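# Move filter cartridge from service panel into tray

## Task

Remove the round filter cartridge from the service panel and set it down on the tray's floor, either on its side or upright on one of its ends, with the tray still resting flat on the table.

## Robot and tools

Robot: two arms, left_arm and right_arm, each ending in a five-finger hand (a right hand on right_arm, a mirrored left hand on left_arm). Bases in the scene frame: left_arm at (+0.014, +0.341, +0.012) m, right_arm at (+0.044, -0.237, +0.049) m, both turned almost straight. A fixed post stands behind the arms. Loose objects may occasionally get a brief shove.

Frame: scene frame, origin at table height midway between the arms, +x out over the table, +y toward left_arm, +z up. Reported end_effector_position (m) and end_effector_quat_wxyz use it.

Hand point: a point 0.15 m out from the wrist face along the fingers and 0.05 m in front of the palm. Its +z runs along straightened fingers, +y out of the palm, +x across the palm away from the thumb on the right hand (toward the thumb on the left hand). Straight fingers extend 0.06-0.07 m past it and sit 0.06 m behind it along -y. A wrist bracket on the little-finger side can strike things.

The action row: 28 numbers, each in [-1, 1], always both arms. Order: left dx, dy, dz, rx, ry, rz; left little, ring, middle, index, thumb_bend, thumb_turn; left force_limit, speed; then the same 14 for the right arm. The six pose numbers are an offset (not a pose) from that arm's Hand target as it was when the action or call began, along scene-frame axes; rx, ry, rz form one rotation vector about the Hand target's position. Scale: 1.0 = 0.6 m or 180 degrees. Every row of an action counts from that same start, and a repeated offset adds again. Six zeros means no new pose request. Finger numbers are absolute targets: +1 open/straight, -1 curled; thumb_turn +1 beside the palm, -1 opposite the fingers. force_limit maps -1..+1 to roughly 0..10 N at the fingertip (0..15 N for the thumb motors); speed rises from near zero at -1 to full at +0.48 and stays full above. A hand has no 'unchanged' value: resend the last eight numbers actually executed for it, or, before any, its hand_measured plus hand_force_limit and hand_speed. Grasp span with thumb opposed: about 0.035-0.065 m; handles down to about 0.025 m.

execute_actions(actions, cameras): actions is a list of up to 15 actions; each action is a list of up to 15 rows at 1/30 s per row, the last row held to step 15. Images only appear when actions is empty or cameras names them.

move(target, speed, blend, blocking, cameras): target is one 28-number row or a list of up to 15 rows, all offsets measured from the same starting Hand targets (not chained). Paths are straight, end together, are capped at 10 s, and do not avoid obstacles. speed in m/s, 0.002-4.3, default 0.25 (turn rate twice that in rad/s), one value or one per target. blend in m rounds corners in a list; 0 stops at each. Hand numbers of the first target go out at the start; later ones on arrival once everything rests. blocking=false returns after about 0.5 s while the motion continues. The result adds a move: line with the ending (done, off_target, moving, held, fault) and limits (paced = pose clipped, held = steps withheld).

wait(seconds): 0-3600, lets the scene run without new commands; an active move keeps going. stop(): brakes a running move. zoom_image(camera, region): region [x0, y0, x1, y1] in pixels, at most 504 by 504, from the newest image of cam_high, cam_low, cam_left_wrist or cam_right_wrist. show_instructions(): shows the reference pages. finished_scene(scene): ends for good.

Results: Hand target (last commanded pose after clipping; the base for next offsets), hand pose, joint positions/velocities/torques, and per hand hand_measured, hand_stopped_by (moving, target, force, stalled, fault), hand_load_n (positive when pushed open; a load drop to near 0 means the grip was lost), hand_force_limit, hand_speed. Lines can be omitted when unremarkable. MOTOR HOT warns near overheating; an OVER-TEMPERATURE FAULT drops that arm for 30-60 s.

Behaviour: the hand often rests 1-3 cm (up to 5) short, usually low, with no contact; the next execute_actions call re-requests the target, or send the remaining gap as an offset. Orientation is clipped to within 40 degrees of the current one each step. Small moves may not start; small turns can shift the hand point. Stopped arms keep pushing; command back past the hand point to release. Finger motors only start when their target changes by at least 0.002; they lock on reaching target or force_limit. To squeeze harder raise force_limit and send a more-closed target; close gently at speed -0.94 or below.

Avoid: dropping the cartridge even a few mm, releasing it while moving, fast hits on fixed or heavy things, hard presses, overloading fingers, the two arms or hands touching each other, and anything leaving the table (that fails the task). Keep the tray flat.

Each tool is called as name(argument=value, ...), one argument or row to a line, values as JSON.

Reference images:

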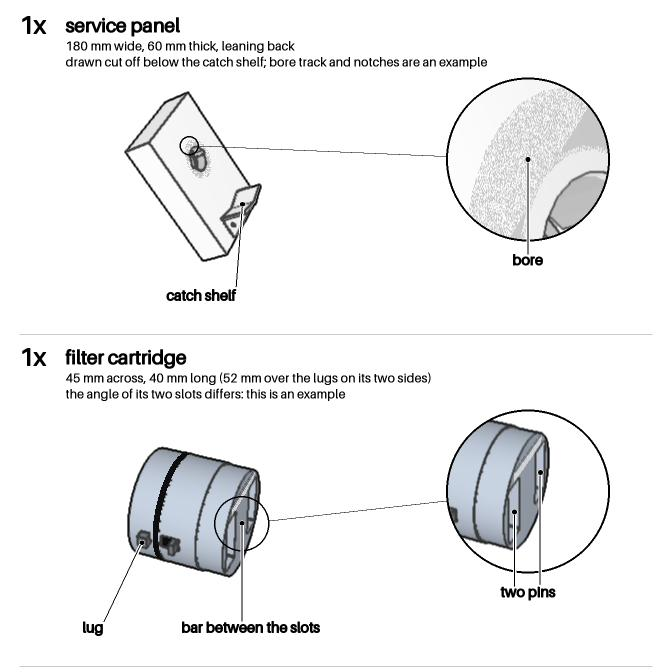

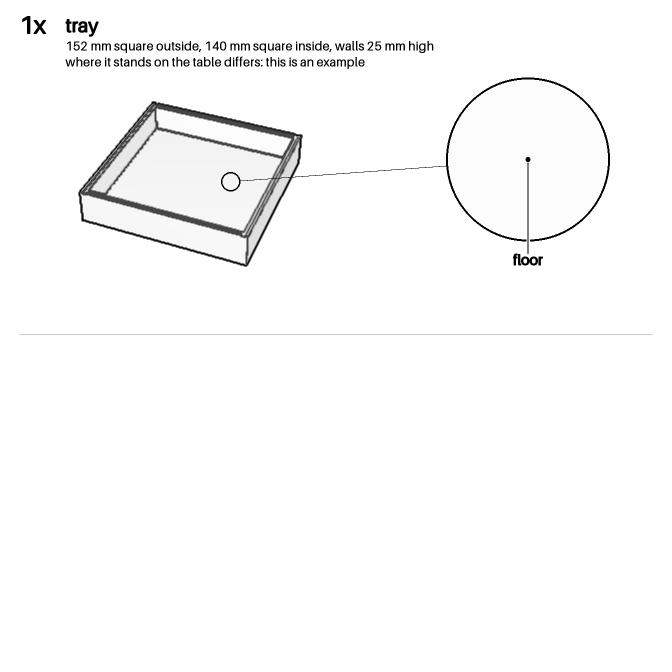

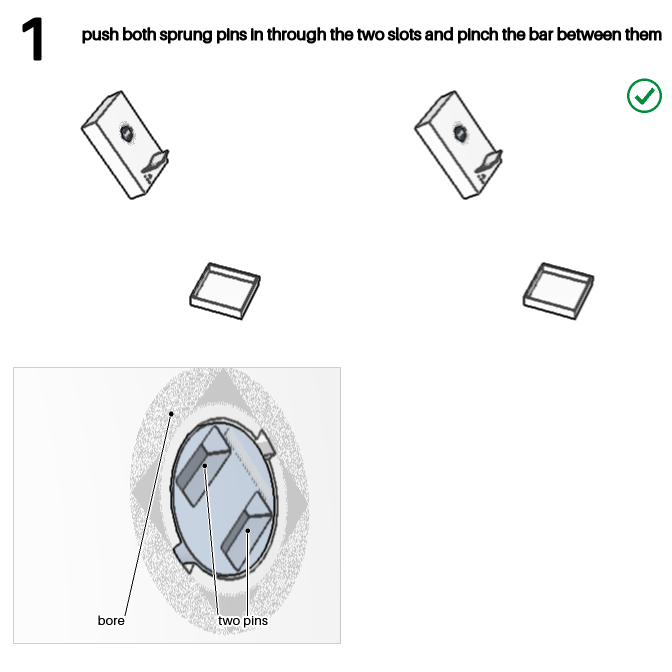

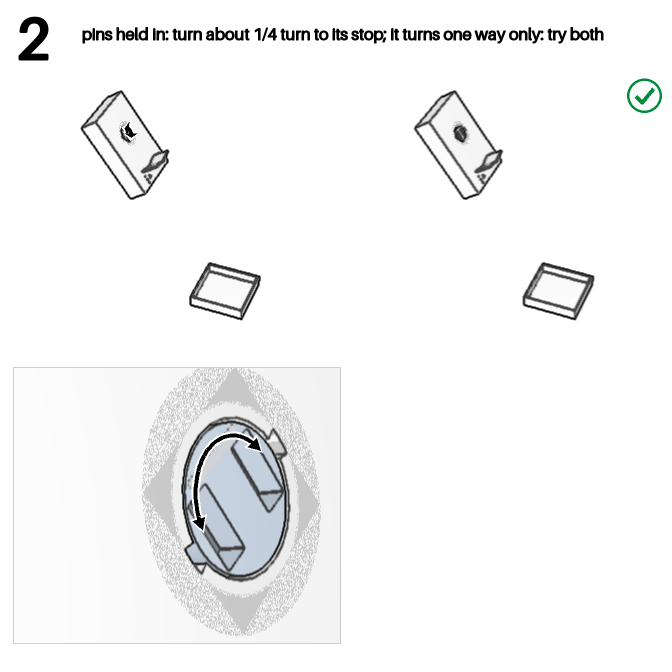

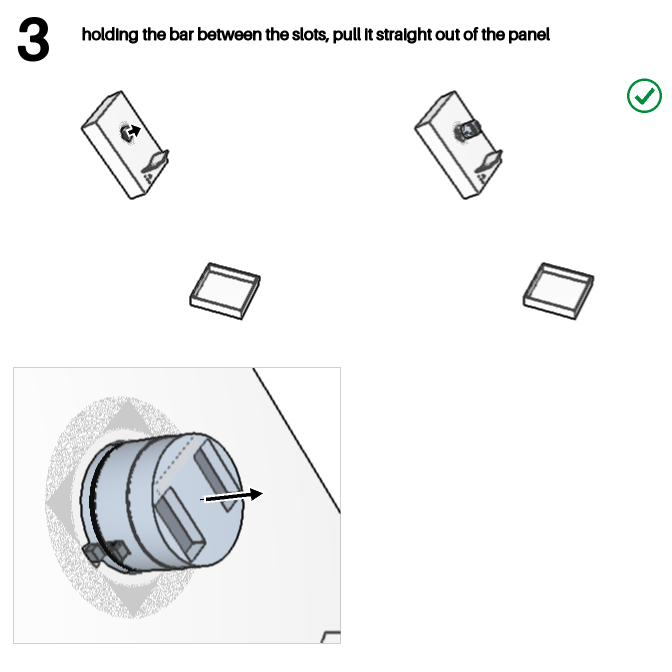

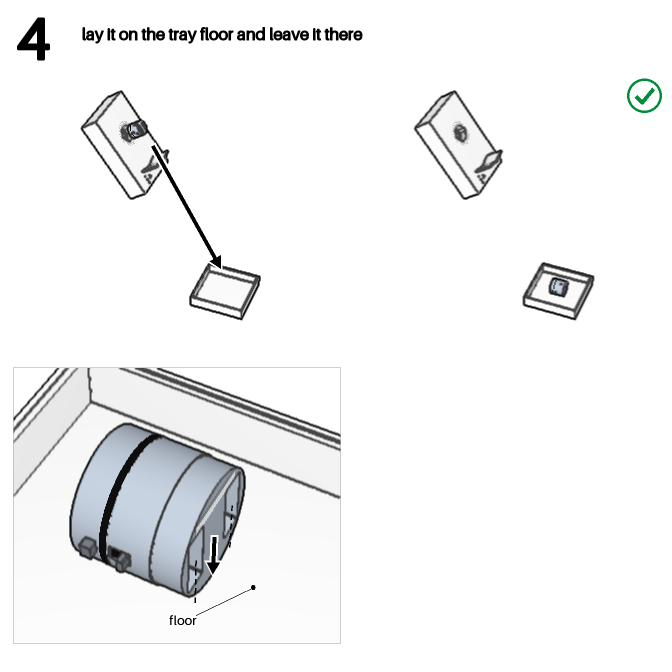

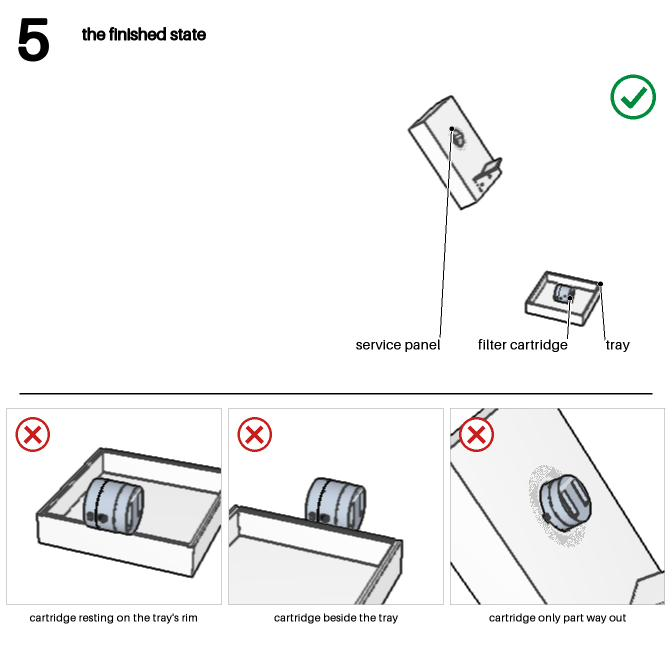

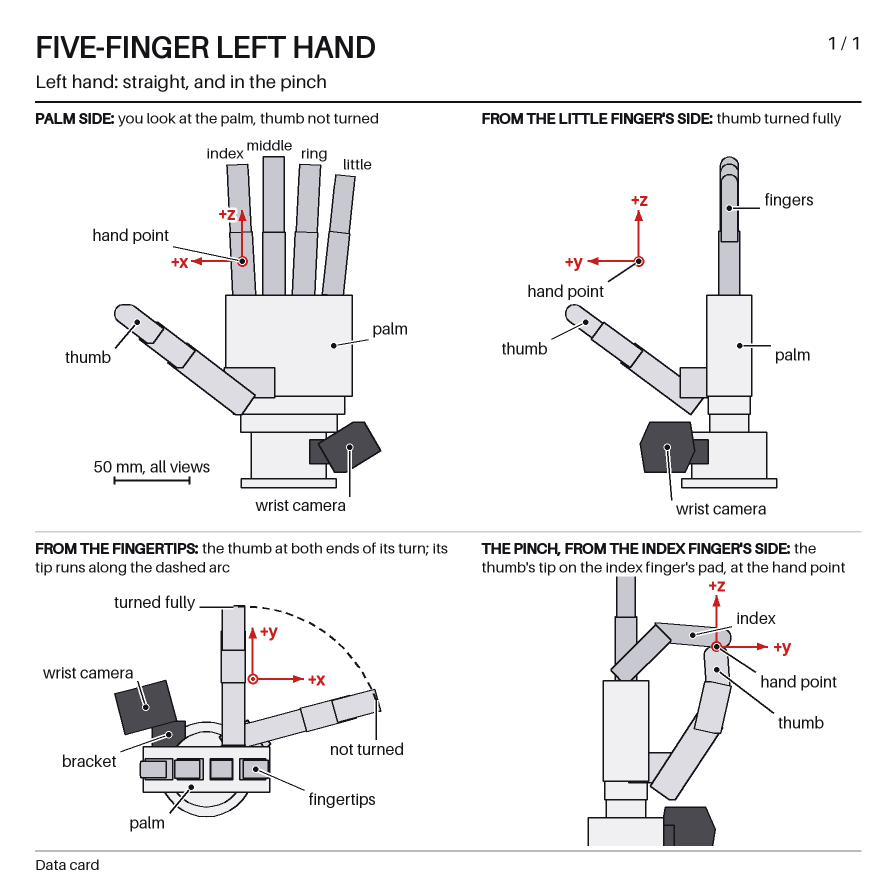

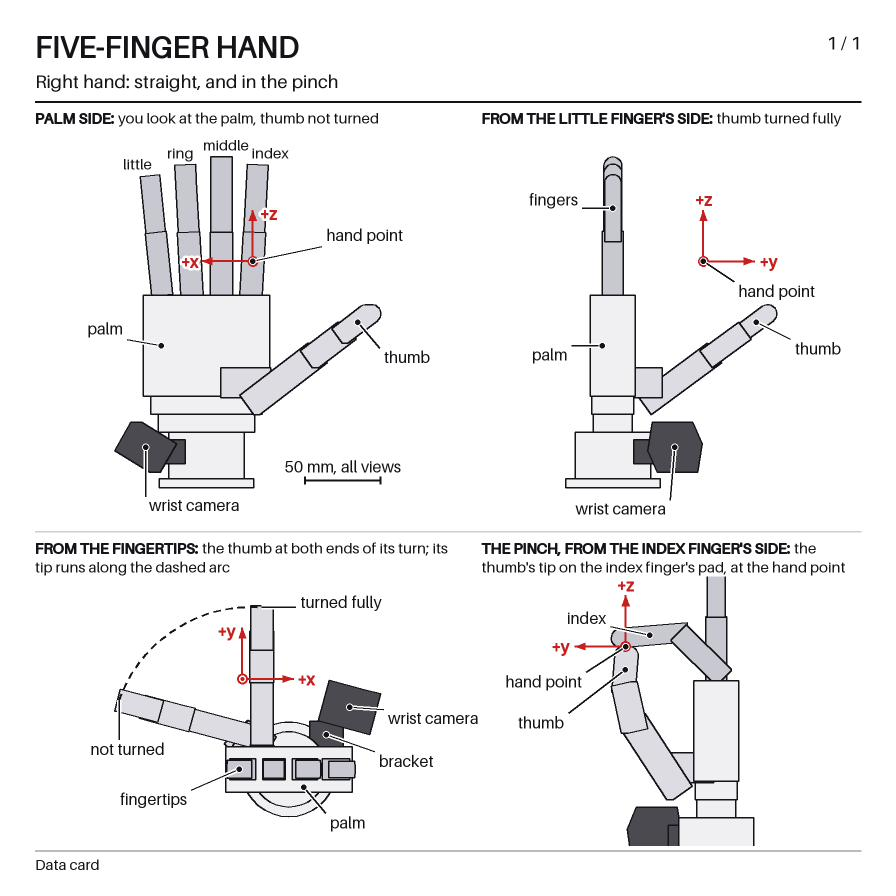

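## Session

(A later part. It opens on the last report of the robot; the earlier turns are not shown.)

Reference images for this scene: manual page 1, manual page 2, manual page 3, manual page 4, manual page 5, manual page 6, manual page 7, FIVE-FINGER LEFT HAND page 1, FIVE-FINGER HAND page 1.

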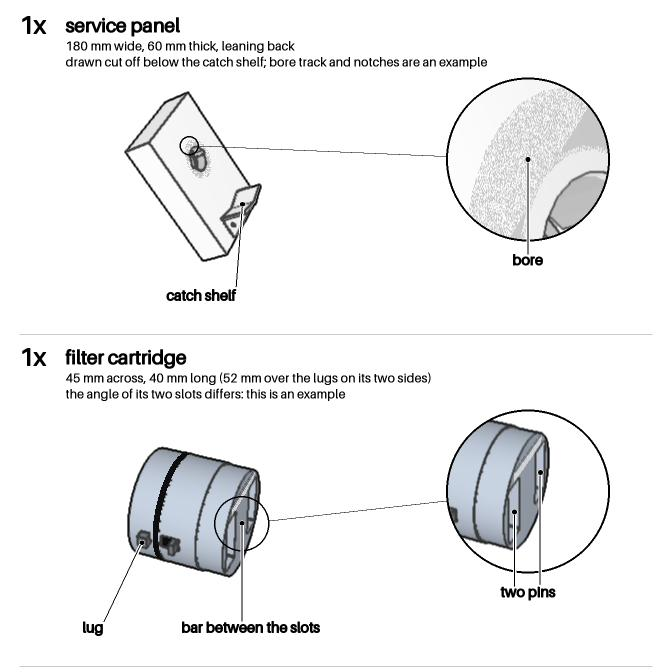

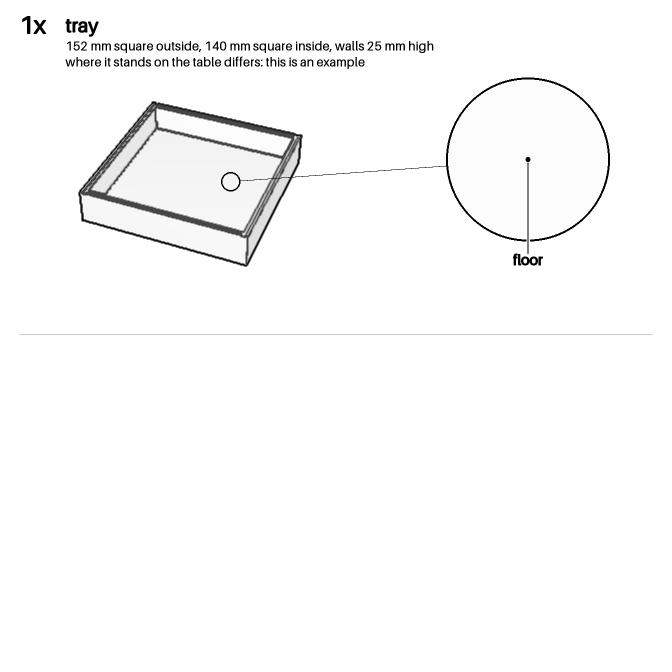

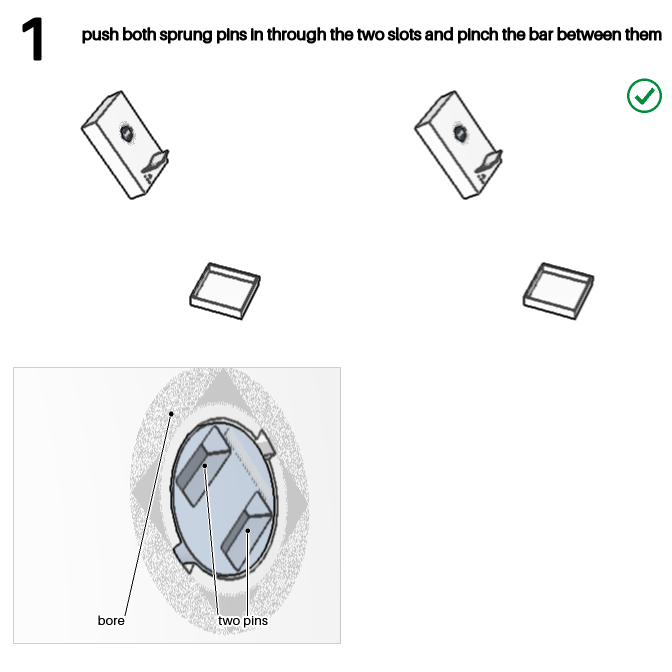

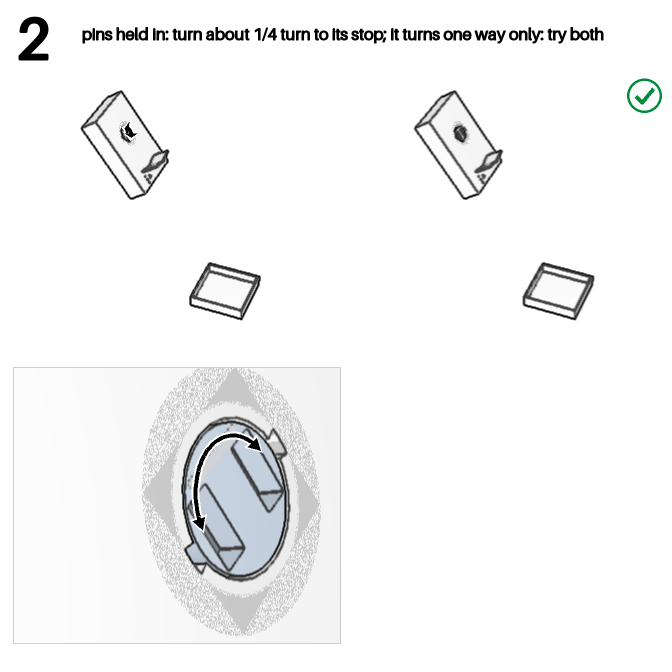

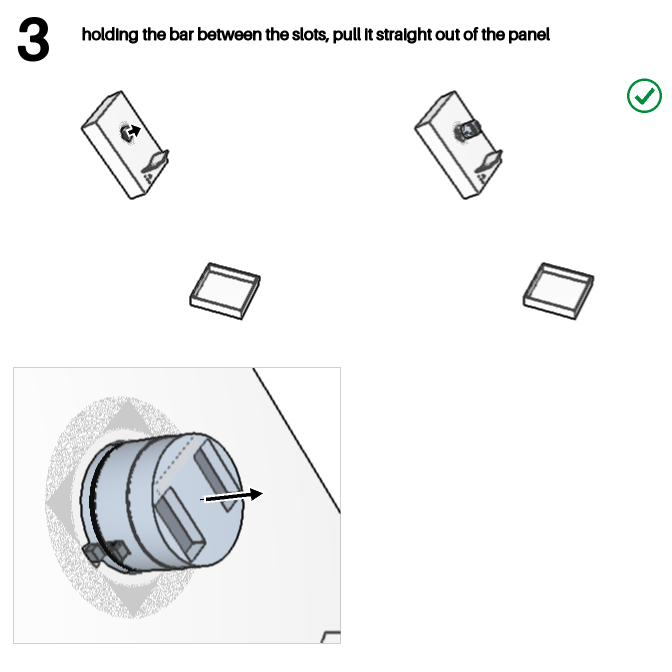

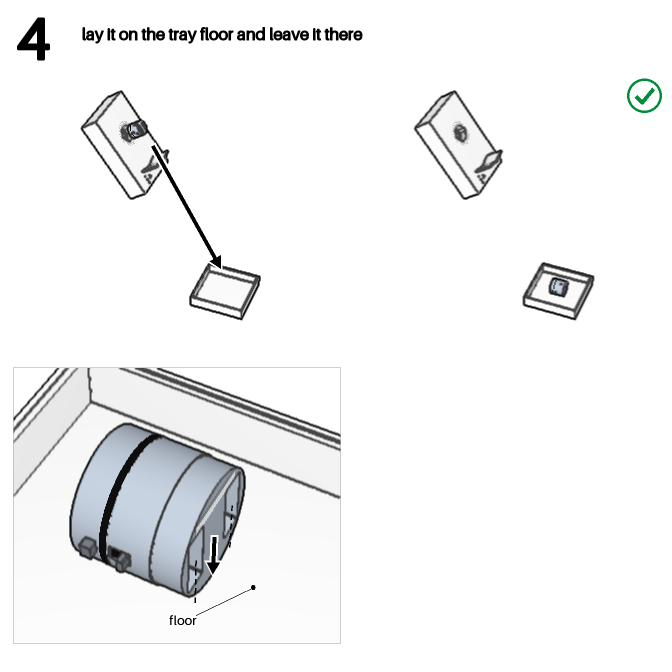

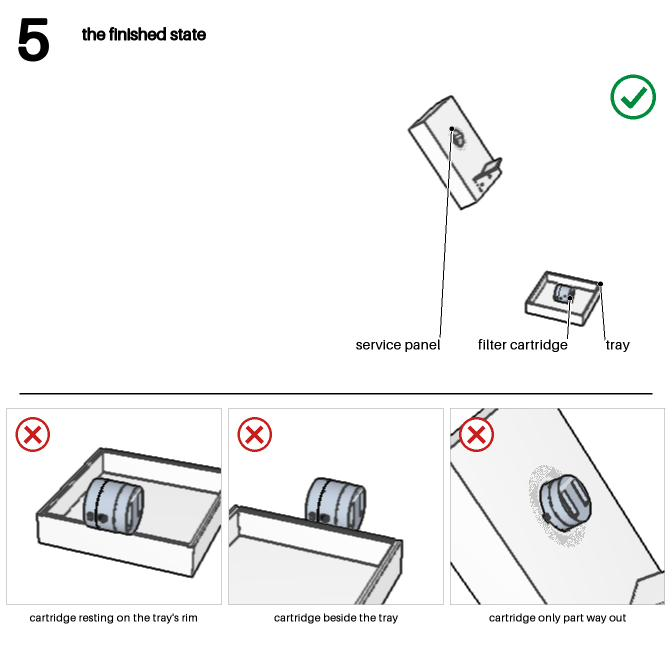

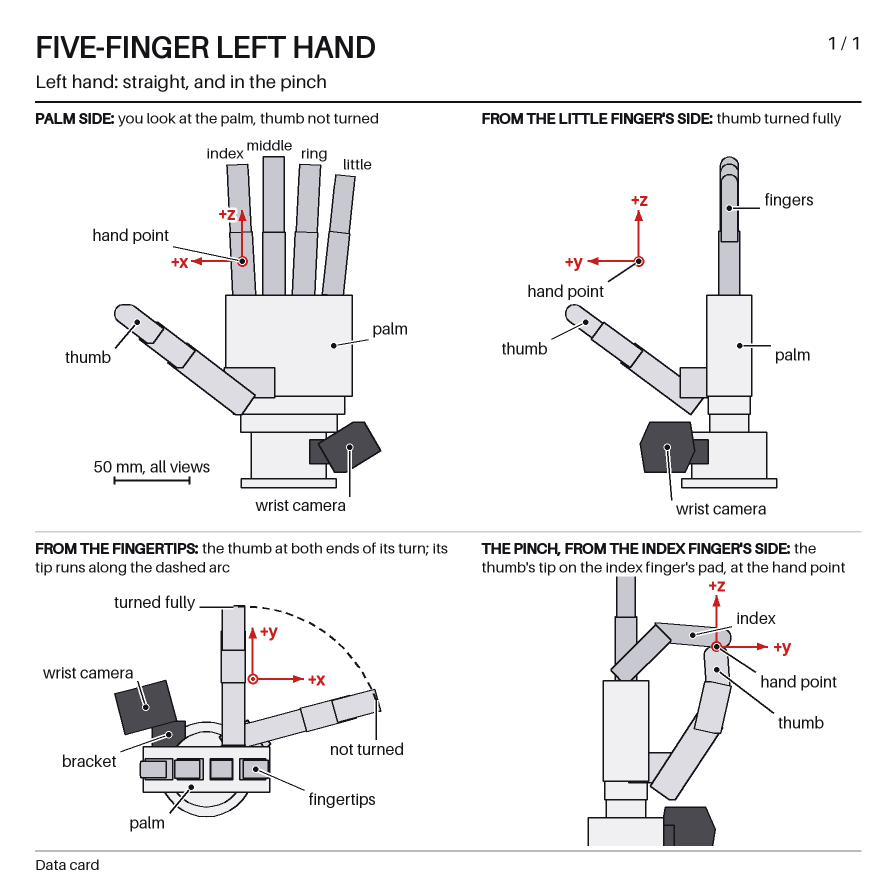

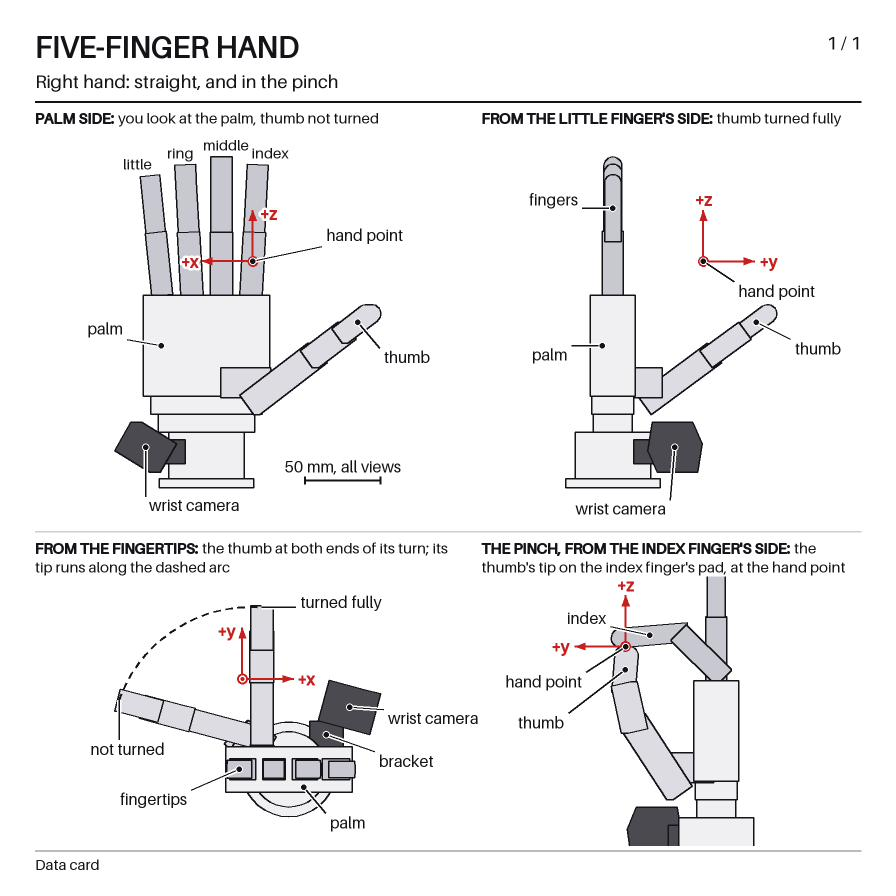

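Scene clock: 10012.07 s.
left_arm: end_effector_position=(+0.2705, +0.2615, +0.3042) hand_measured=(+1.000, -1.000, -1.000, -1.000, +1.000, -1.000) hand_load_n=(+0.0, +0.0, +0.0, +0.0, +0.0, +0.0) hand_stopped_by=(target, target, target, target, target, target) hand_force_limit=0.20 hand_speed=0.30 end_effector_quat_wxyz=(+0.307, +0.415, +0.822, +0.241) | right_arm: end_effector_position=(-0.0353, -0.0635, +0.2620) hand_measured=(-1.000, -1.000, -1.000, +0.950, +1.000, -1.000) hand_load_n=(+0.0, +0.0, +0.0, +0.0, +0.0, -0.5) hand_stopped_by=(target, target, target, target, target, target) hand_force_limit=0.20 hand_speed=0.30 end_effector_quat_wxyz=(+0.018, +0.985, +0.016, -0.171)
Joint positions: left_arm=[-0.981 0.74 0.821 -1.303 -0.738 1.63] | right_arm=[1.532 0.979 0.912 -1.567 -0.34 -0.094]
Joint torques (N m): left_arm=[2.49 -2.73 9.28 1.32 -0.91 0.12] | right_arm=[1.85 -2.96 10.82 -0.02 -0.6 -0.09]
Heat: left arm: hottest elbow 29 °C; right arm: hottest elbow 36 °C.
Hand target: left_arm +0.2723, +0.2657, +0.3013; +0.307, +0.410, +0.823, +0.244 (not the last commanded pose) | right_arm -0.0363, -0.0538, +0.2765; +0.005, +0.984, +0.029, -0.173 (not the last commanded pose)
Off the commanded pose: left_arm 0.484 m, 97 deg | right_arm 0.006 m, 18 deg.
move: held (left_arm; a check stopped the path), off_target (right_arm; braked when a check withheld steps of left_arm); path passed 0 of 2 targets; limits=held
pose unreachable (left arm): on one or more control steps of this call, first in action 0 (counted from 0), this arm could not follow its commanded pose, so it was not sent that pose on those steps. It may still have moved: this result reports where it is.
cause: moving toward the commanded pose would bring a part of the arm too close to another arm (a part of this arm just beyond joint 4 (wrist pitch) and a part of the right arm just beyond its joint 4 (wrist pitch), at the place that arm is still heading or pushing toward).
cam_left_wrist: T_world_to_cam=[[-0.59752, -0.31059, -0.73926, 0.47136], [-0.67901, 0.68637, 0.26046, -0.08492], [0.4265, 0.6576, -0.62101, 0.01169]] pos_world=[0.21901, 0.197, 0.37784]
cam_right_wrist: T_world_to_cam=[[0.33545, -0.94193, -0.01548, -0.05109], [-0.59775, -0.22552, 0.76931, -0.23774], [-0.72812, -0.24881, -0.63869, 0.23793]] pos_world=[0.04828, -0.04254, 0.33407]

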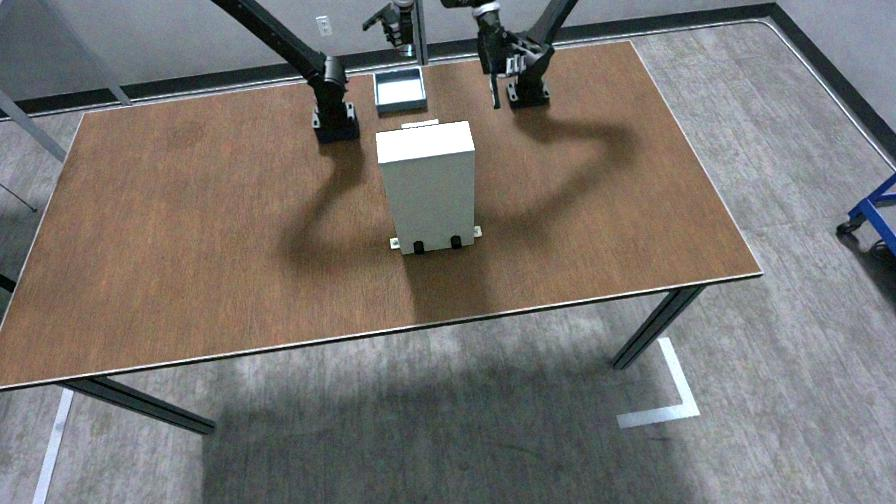

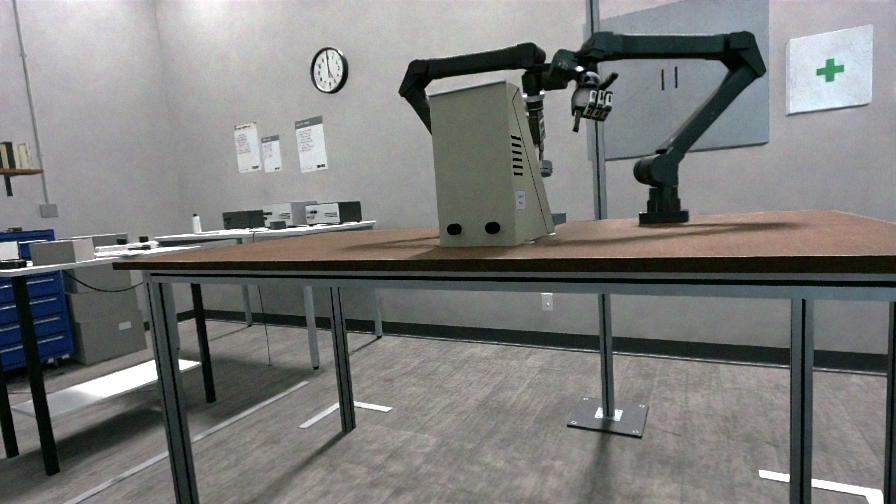

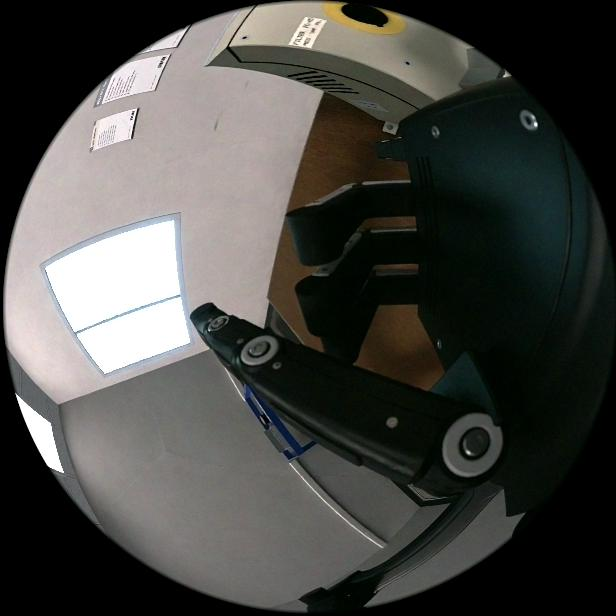

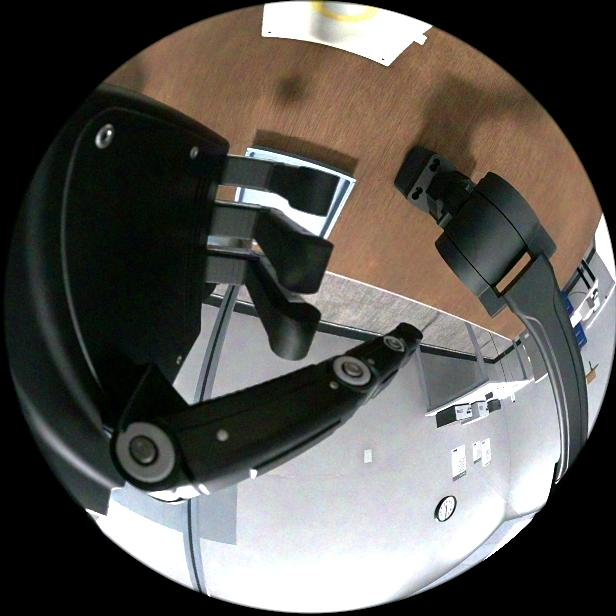

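move(
  target=[
    [0,0,0,0,0,0,1,-1,-1,-1,1,-1,0.2,0.3,0.0055,-0.127,-0.0108,0,0,0.0945,-1,-1,-1,1,1,-1,0.2,0.3],
    [-0.3455,-0.1795,-0.23,-0.2365,0.1283,0.1296,1,-1,-1,-1,1,-1,0.2,0.3,0.0055,-0.127,-0.0108,0,0,0.0945,-1,-1,-1,1,1,-1,0.2,0.3],
    [-0.7955,-0.2478,-0.2788,-0.4729,0.2566,0.2591,1,-1,-1,-1,1,-1,0.2,0.3,0.0055,-0.127,-0.0108,0,0,0.0945,-1,-1,-1,1,1,-1,0.2,0.3],
  ],
  speed=[0.15,0.22,0.22],
  blend=[0.02,0.05,0],
  cameras=["all"],
)

Scene clock: 10080.00 s.
left_arm: end_effector_position=(+0.2143, +0.2301, +0.2617) hand_measured=(+1.000, -1.000, -1.000, -1.000, +1.000, -1.000) hand_load_n=(-0.5, +0.0, +0.0, +0.0, +0.0, +0.0) hand_stopped_by=(target, target, target, target, target, target) hand_force_limit=0.20 hand_speed=0.30 end_effector_quat_wxyz=(+0.285, +0.359, +0.878, +0.134) | right_arm: end_effector_position=(-0.0331, -0.1254, +0.2677) hand_measured=(-1.000, -1.000, -1.000, +0.950, +1.000, -1.000) hand_load_n=(+0.0, +0.0, +0.0, +0.0, +0.0, +0.0) hand_stopped_by=(target, target, target, target, target, target) hand_force_limit=0.20 hand_speed=0.30 end_effector_quat_wxyz=(+0.032, +0.971, +0.164, -0.170)
Joint positions: left_arm=[-1.172 0.764 0.821 -1.399 -0.604 1.217] | right_arm=[1.622 0.864 0.868 -1.686 -0.33 -0.314]
Joint torques (N m): left_arm=[2.43 -2.61 10.14 0.59 -0.85 0.11] | right_arm=[1.85 -2.67 7.39 -0.12 -0.38 -0.08]
Heat: left arm: hottest elbow 30 °C; right arm: hottest elbow 36 °C.
Hand target: left_arm +0.2166, +0.2329, +0.2626; +0.286, +0.356, +0.879, +0.136 (not the last commanded pose) | right_arm -0.0330, -0.1301, +0.2700; +0.031, +0.969, +0.174, -0.171
Off the commanded pose: left_arm 0.453 m, 92 deg | right_arm 0.005 m, 1 deg.
move: held (left_arm; a check stopped the path); path passed 0 of 3 targets; limits=held
pose unreachable (left arm): on one or more control steps of this call, first in action 0 (counted from 0), this arm could not follow its commanded pose, so it was not sent that pose on those steps. It may still have moved: this result reports where it is.
cause: moving toward the commanded pose would bring a part of the arm too close to another arm (a part of this arm just beyond joint 4 (wrist pitch) and a part of the right arm just beyond its joint 4 (wrist pitch), where that arm would come to rest).
cam_left_wrist: T_world_to_cam=[[-0.65045, -0.50763, -0.565, 0.40764], [-0.70518, 0.67997, 0.20091, -0.06786], [0.28219, 0.52911, -0.80026, 0.13736]] pos_world=[0.17853, 0.1804, 0.35387]
cam_right_wrist: T_world_to_cam=[[0.5966, -0.80153, -0.04026, -0.07699], [-0.49682, -0.40826, 0.76583, -0.27333], [-0.63027, -0.43689, -0.64178, 0.20821]] pos_world=[0.04137, -0.08233, 0.33985]

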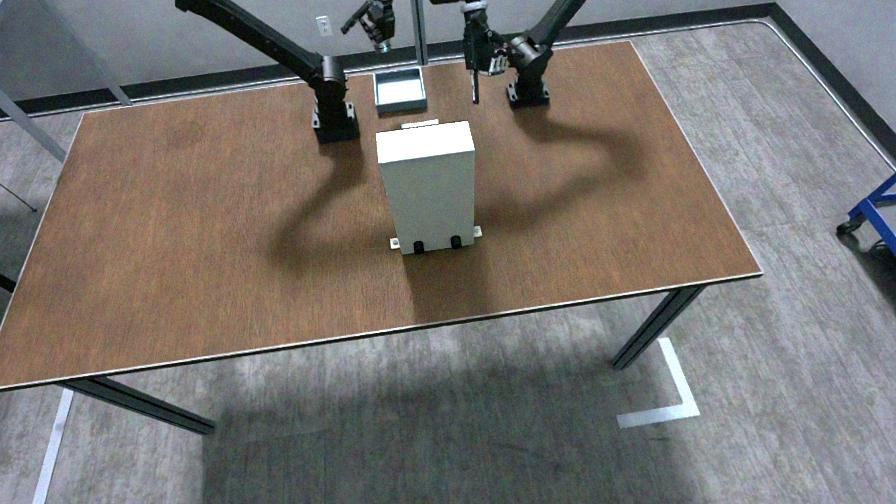

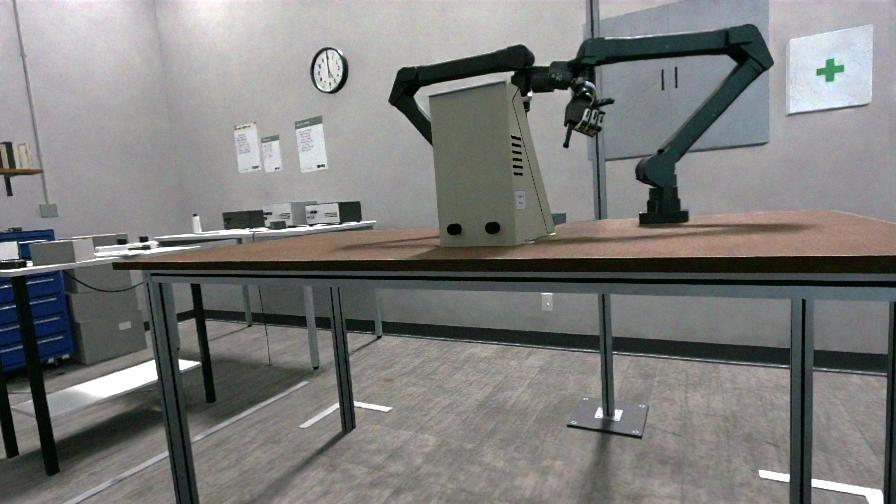

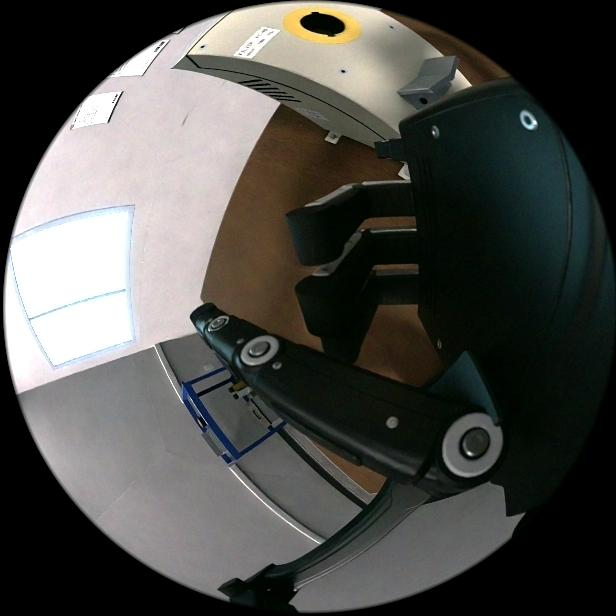

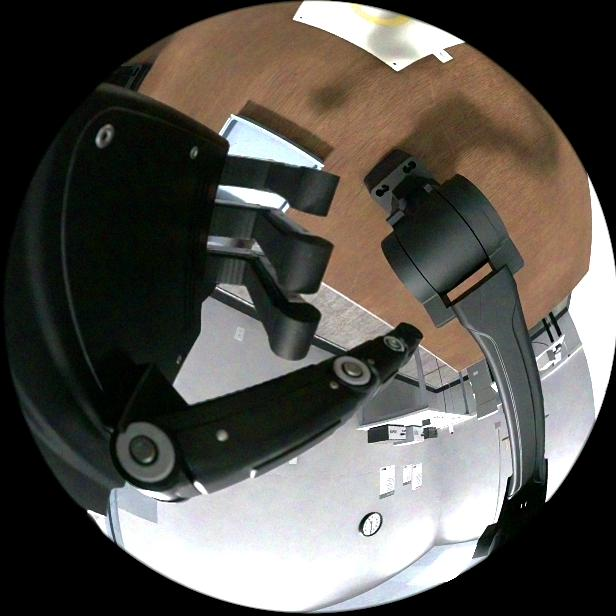

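move(
  target=[0,0,0,0,0,0,1,-1,-1,-1,1,-1,0.2,0.3,0.3883,-0.0667,0.05,0,0,0,-1,-1,-1,1,1,-1,0.2,0.3],
  speed=0.2,
  cameras=[],
)

Scene clock: 10104.27 s.
left_arm: end_effector_position=(+0.2143, +0.2301, +0.2617) hand_measured=(+1.000, -1.000, -1.000, -1.000, +1.000, -1.000) hand_load_n=(+0.0, +0.0, +0.0, +0.0, +0.0, +0.0) hand_stopped_by=(target, target, target, target, target, target) hand_force_limit=0.20 hand_speed=0.30 end_effector_quat_wxyz=(+0.285, +0.360, +0.878, +0.134) | right_arm: end_effector_position=(+0.1918, -0.1732, +0.2825) hand_measured=(-1.000, -1.000, -1.000, +0.950, +1.000, -1.000) hand_load_n=(+0.0, +0.0, +0.0, -0.5, +0.0, +0.0) hand_stopped_by=(target, target, target, target, target, target) hand_force_limit=0.20 hand_speed=0.30 end_effector_quat_wxyz=(-0.006, +0.989, +0.148, -0.020)
Joint positions: left_arm=[-1.172 0.764 0.821 -1.399 -0.604 1.218] | right_arm=[0.673 0.882 0.975 -1.692 -0.029 -1.208]
Joint torques (N m): left_arm=[2.43 -2.55 10.15 0.62 -0.85 0.13] | right_arm=[0.56 -1.9 10.91 0.18 0.05 -0.08]
Heat: left arm: hottest elbow 30 °C; right arm: hottest elbow 34 °C.
Hand target: left_arm +0.2166, +0.2329, +0.2626; +0.286, +0.356, +0.879, +0.136 | right_arm +0.2000, -0.1699, +0.3000; +0.031, +0.969, +0.174, -0.170
Off the commanded pose: left_arm 0.004 m, 1 deg | right_arm 0.020 m, 18 deg.
joint sent to its limit (right arm) — joint 4 (wrist pitch), lower limit. The joint targets are off in orientation, not in position.
move: off_target (right_arm)

move(
  target=[
    [-0.261,-0.1048,-0.1043,-0.1983,0.113,0.1162,1,-1,-1,-1,1,-1,0.2,0.3,0,0,0,0,0,0,-1,-1,-1,1,1,-1,0.2,0.3],
    [-0.7027,-0.1932,-0.2143,-0.3966,0.2259,0.2324,1,-1,-1,-1,1,-1,0.2,0.3,0,0,0,0,0,0,-1,-1,-1,1,1,-1,0.2,0.3],
  ],
  speed=0.2,
  blend=[0.05,0],
  cameras=["all"],
)

Scene clock: 10116.27 s.
left_arm: end_effector_position=(-0.1936, +0.1181, +0.1292) hand_measured=(+1.000, -1.000, -1.000, -1.000, +1.000, -1.000) hand_load_n=(+0.0, +0.0, +0.0, +0.0, +0.0, +0.0) hand_stopped_by=(target, target, target, target, target, target) hand_force_limit=0.20 hand_speed=0.30 end_effector_quat_wxyz=(+0.081, -0.159, +0.893, -0.412) | right_arm: end_effector_position=(+0.1920, -0.1733, +0.2825) hand_measured=(-1.000, -1.000, -1.000, +0.950, +1.000, -1.000) hand_load_n=(+0.0, +0.0, +0.0, +0.0, +0.0, +0.0) hand_stopped_by=(target, target, target, target, target, target) hand_force_limit=0.20 hand_speed=0.30 end_effector_quat_wxyz=(-0.006, +0.989, +0.149, -0.019)
Joint positions: left_arm=[-2.642 1.002 0.672 -1.126 -0.862 -1.401] | right_arm=[0.673 0.882 0.975 -1.692 -0.029 -1.209]
Joint torques (N m): left_arm=[-0.09 -3.66 10.97 0.53 -0.96 0] | right_arm=[0.73 -2.02 10.92 0.24 0.05 -0.11]
Heat: left arm: hottest elbow 30 °C; right arm: hottest elbow 34 °C.
Hand target: left_arm -0.2049, +0.1170, +0.1340; +0.073, -0.157, +0.893, -0.415 | right_arm +0.2000, -0.1700, +0.3000; +0.031, +0.969, +0.174, -0.170
Off the commanded pose: left_arm 0.012 m, 1 deg | right_arm 0.020 m, 18 deg.
joint sent to its limit (right arm) — joint 4 (wrist pitch), lower limit. The joint targets are off in orientation, not in position.
move: off_target (left_arm)
cam_left_wrist: T_world_to_cam=[[-0.00702, -0.71104, 0.70312, -0.00458], [-0.95006, 0.22411, 0.21715, -0.24846], [-0.31198, -0.66648, -0.6771, 0.21589]] pos_world=[-0.16873, 0.19632, 0.20335]
cam_right_wrist: T_world_to_cam=[[0.56574, -0.82398, 0.03152, -0.26742], [-0.70351, -0.46238, 0.53971, -0.09826], [-0.43014, -0.32751, -0.84126, 0.37554]] pos_world=[0.2437, -0.14279, 0.37738]

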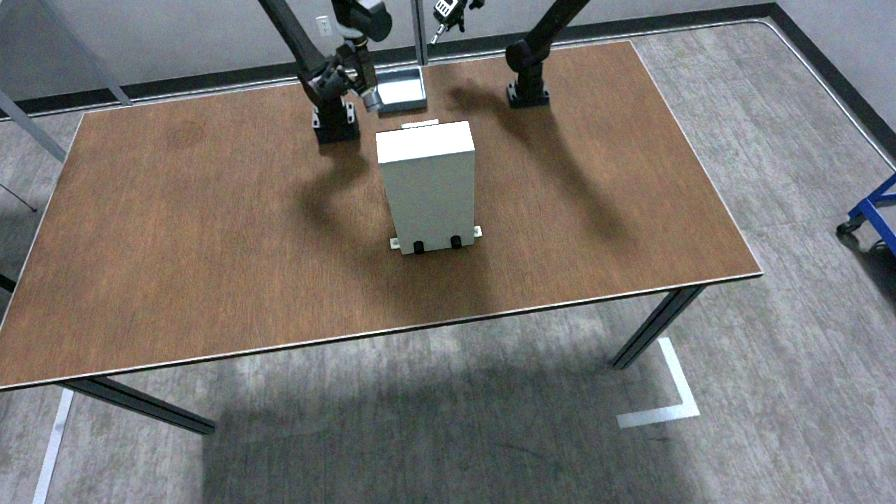

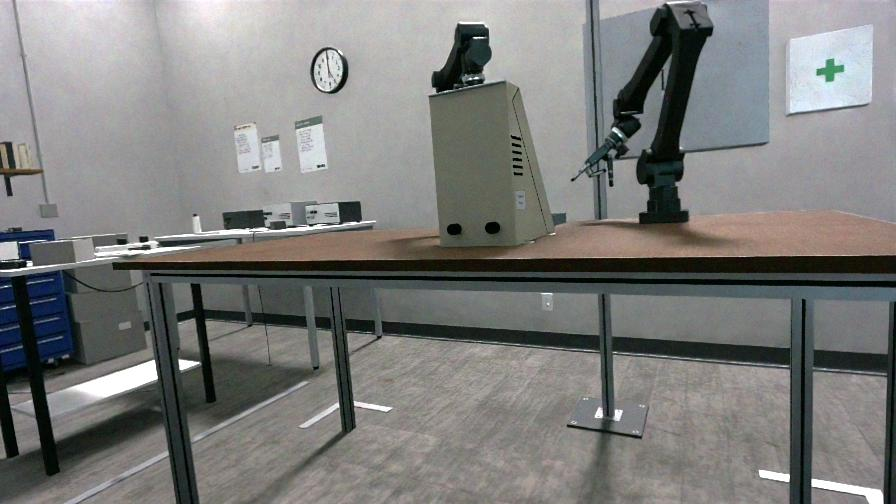

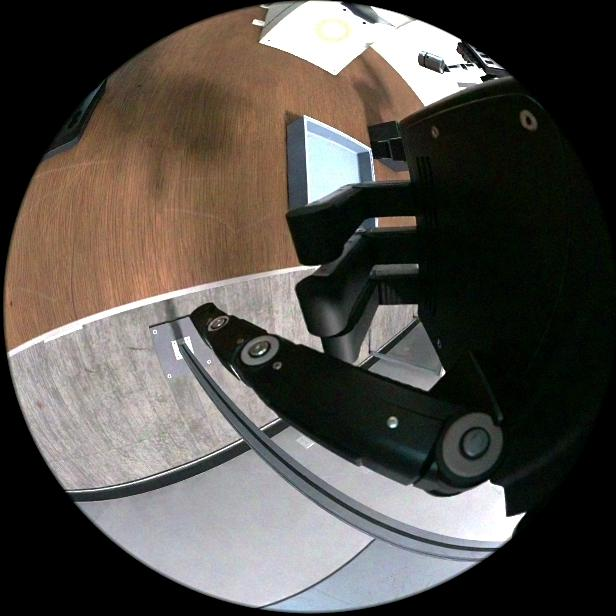

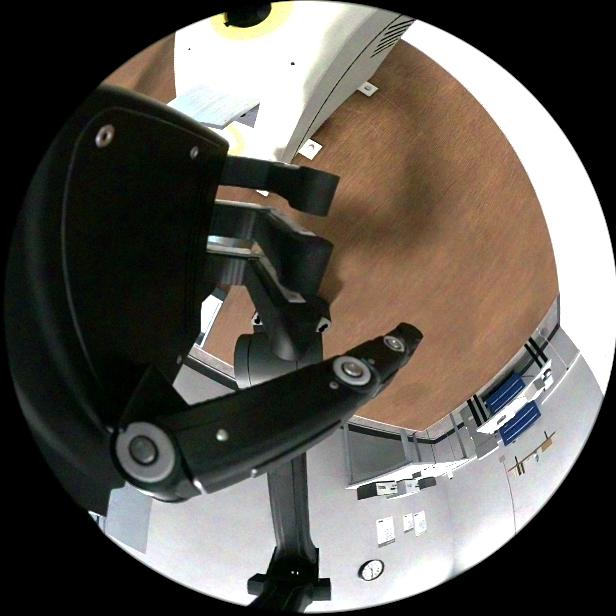

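zoom_image(
  camera="cam_left_wrist",
  region=[270, 90, 430, 250],
)

Scaled by 3.150 from the camera's image (finer frame: 880x880).

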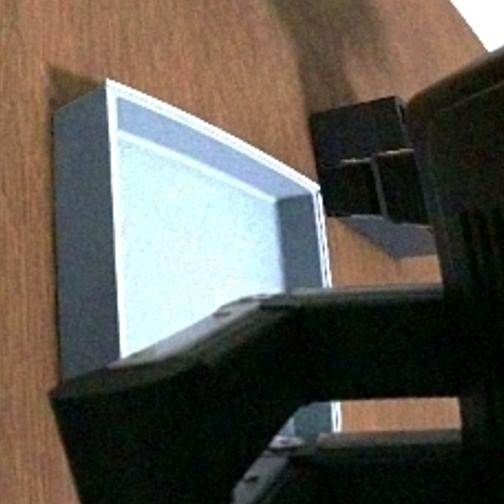

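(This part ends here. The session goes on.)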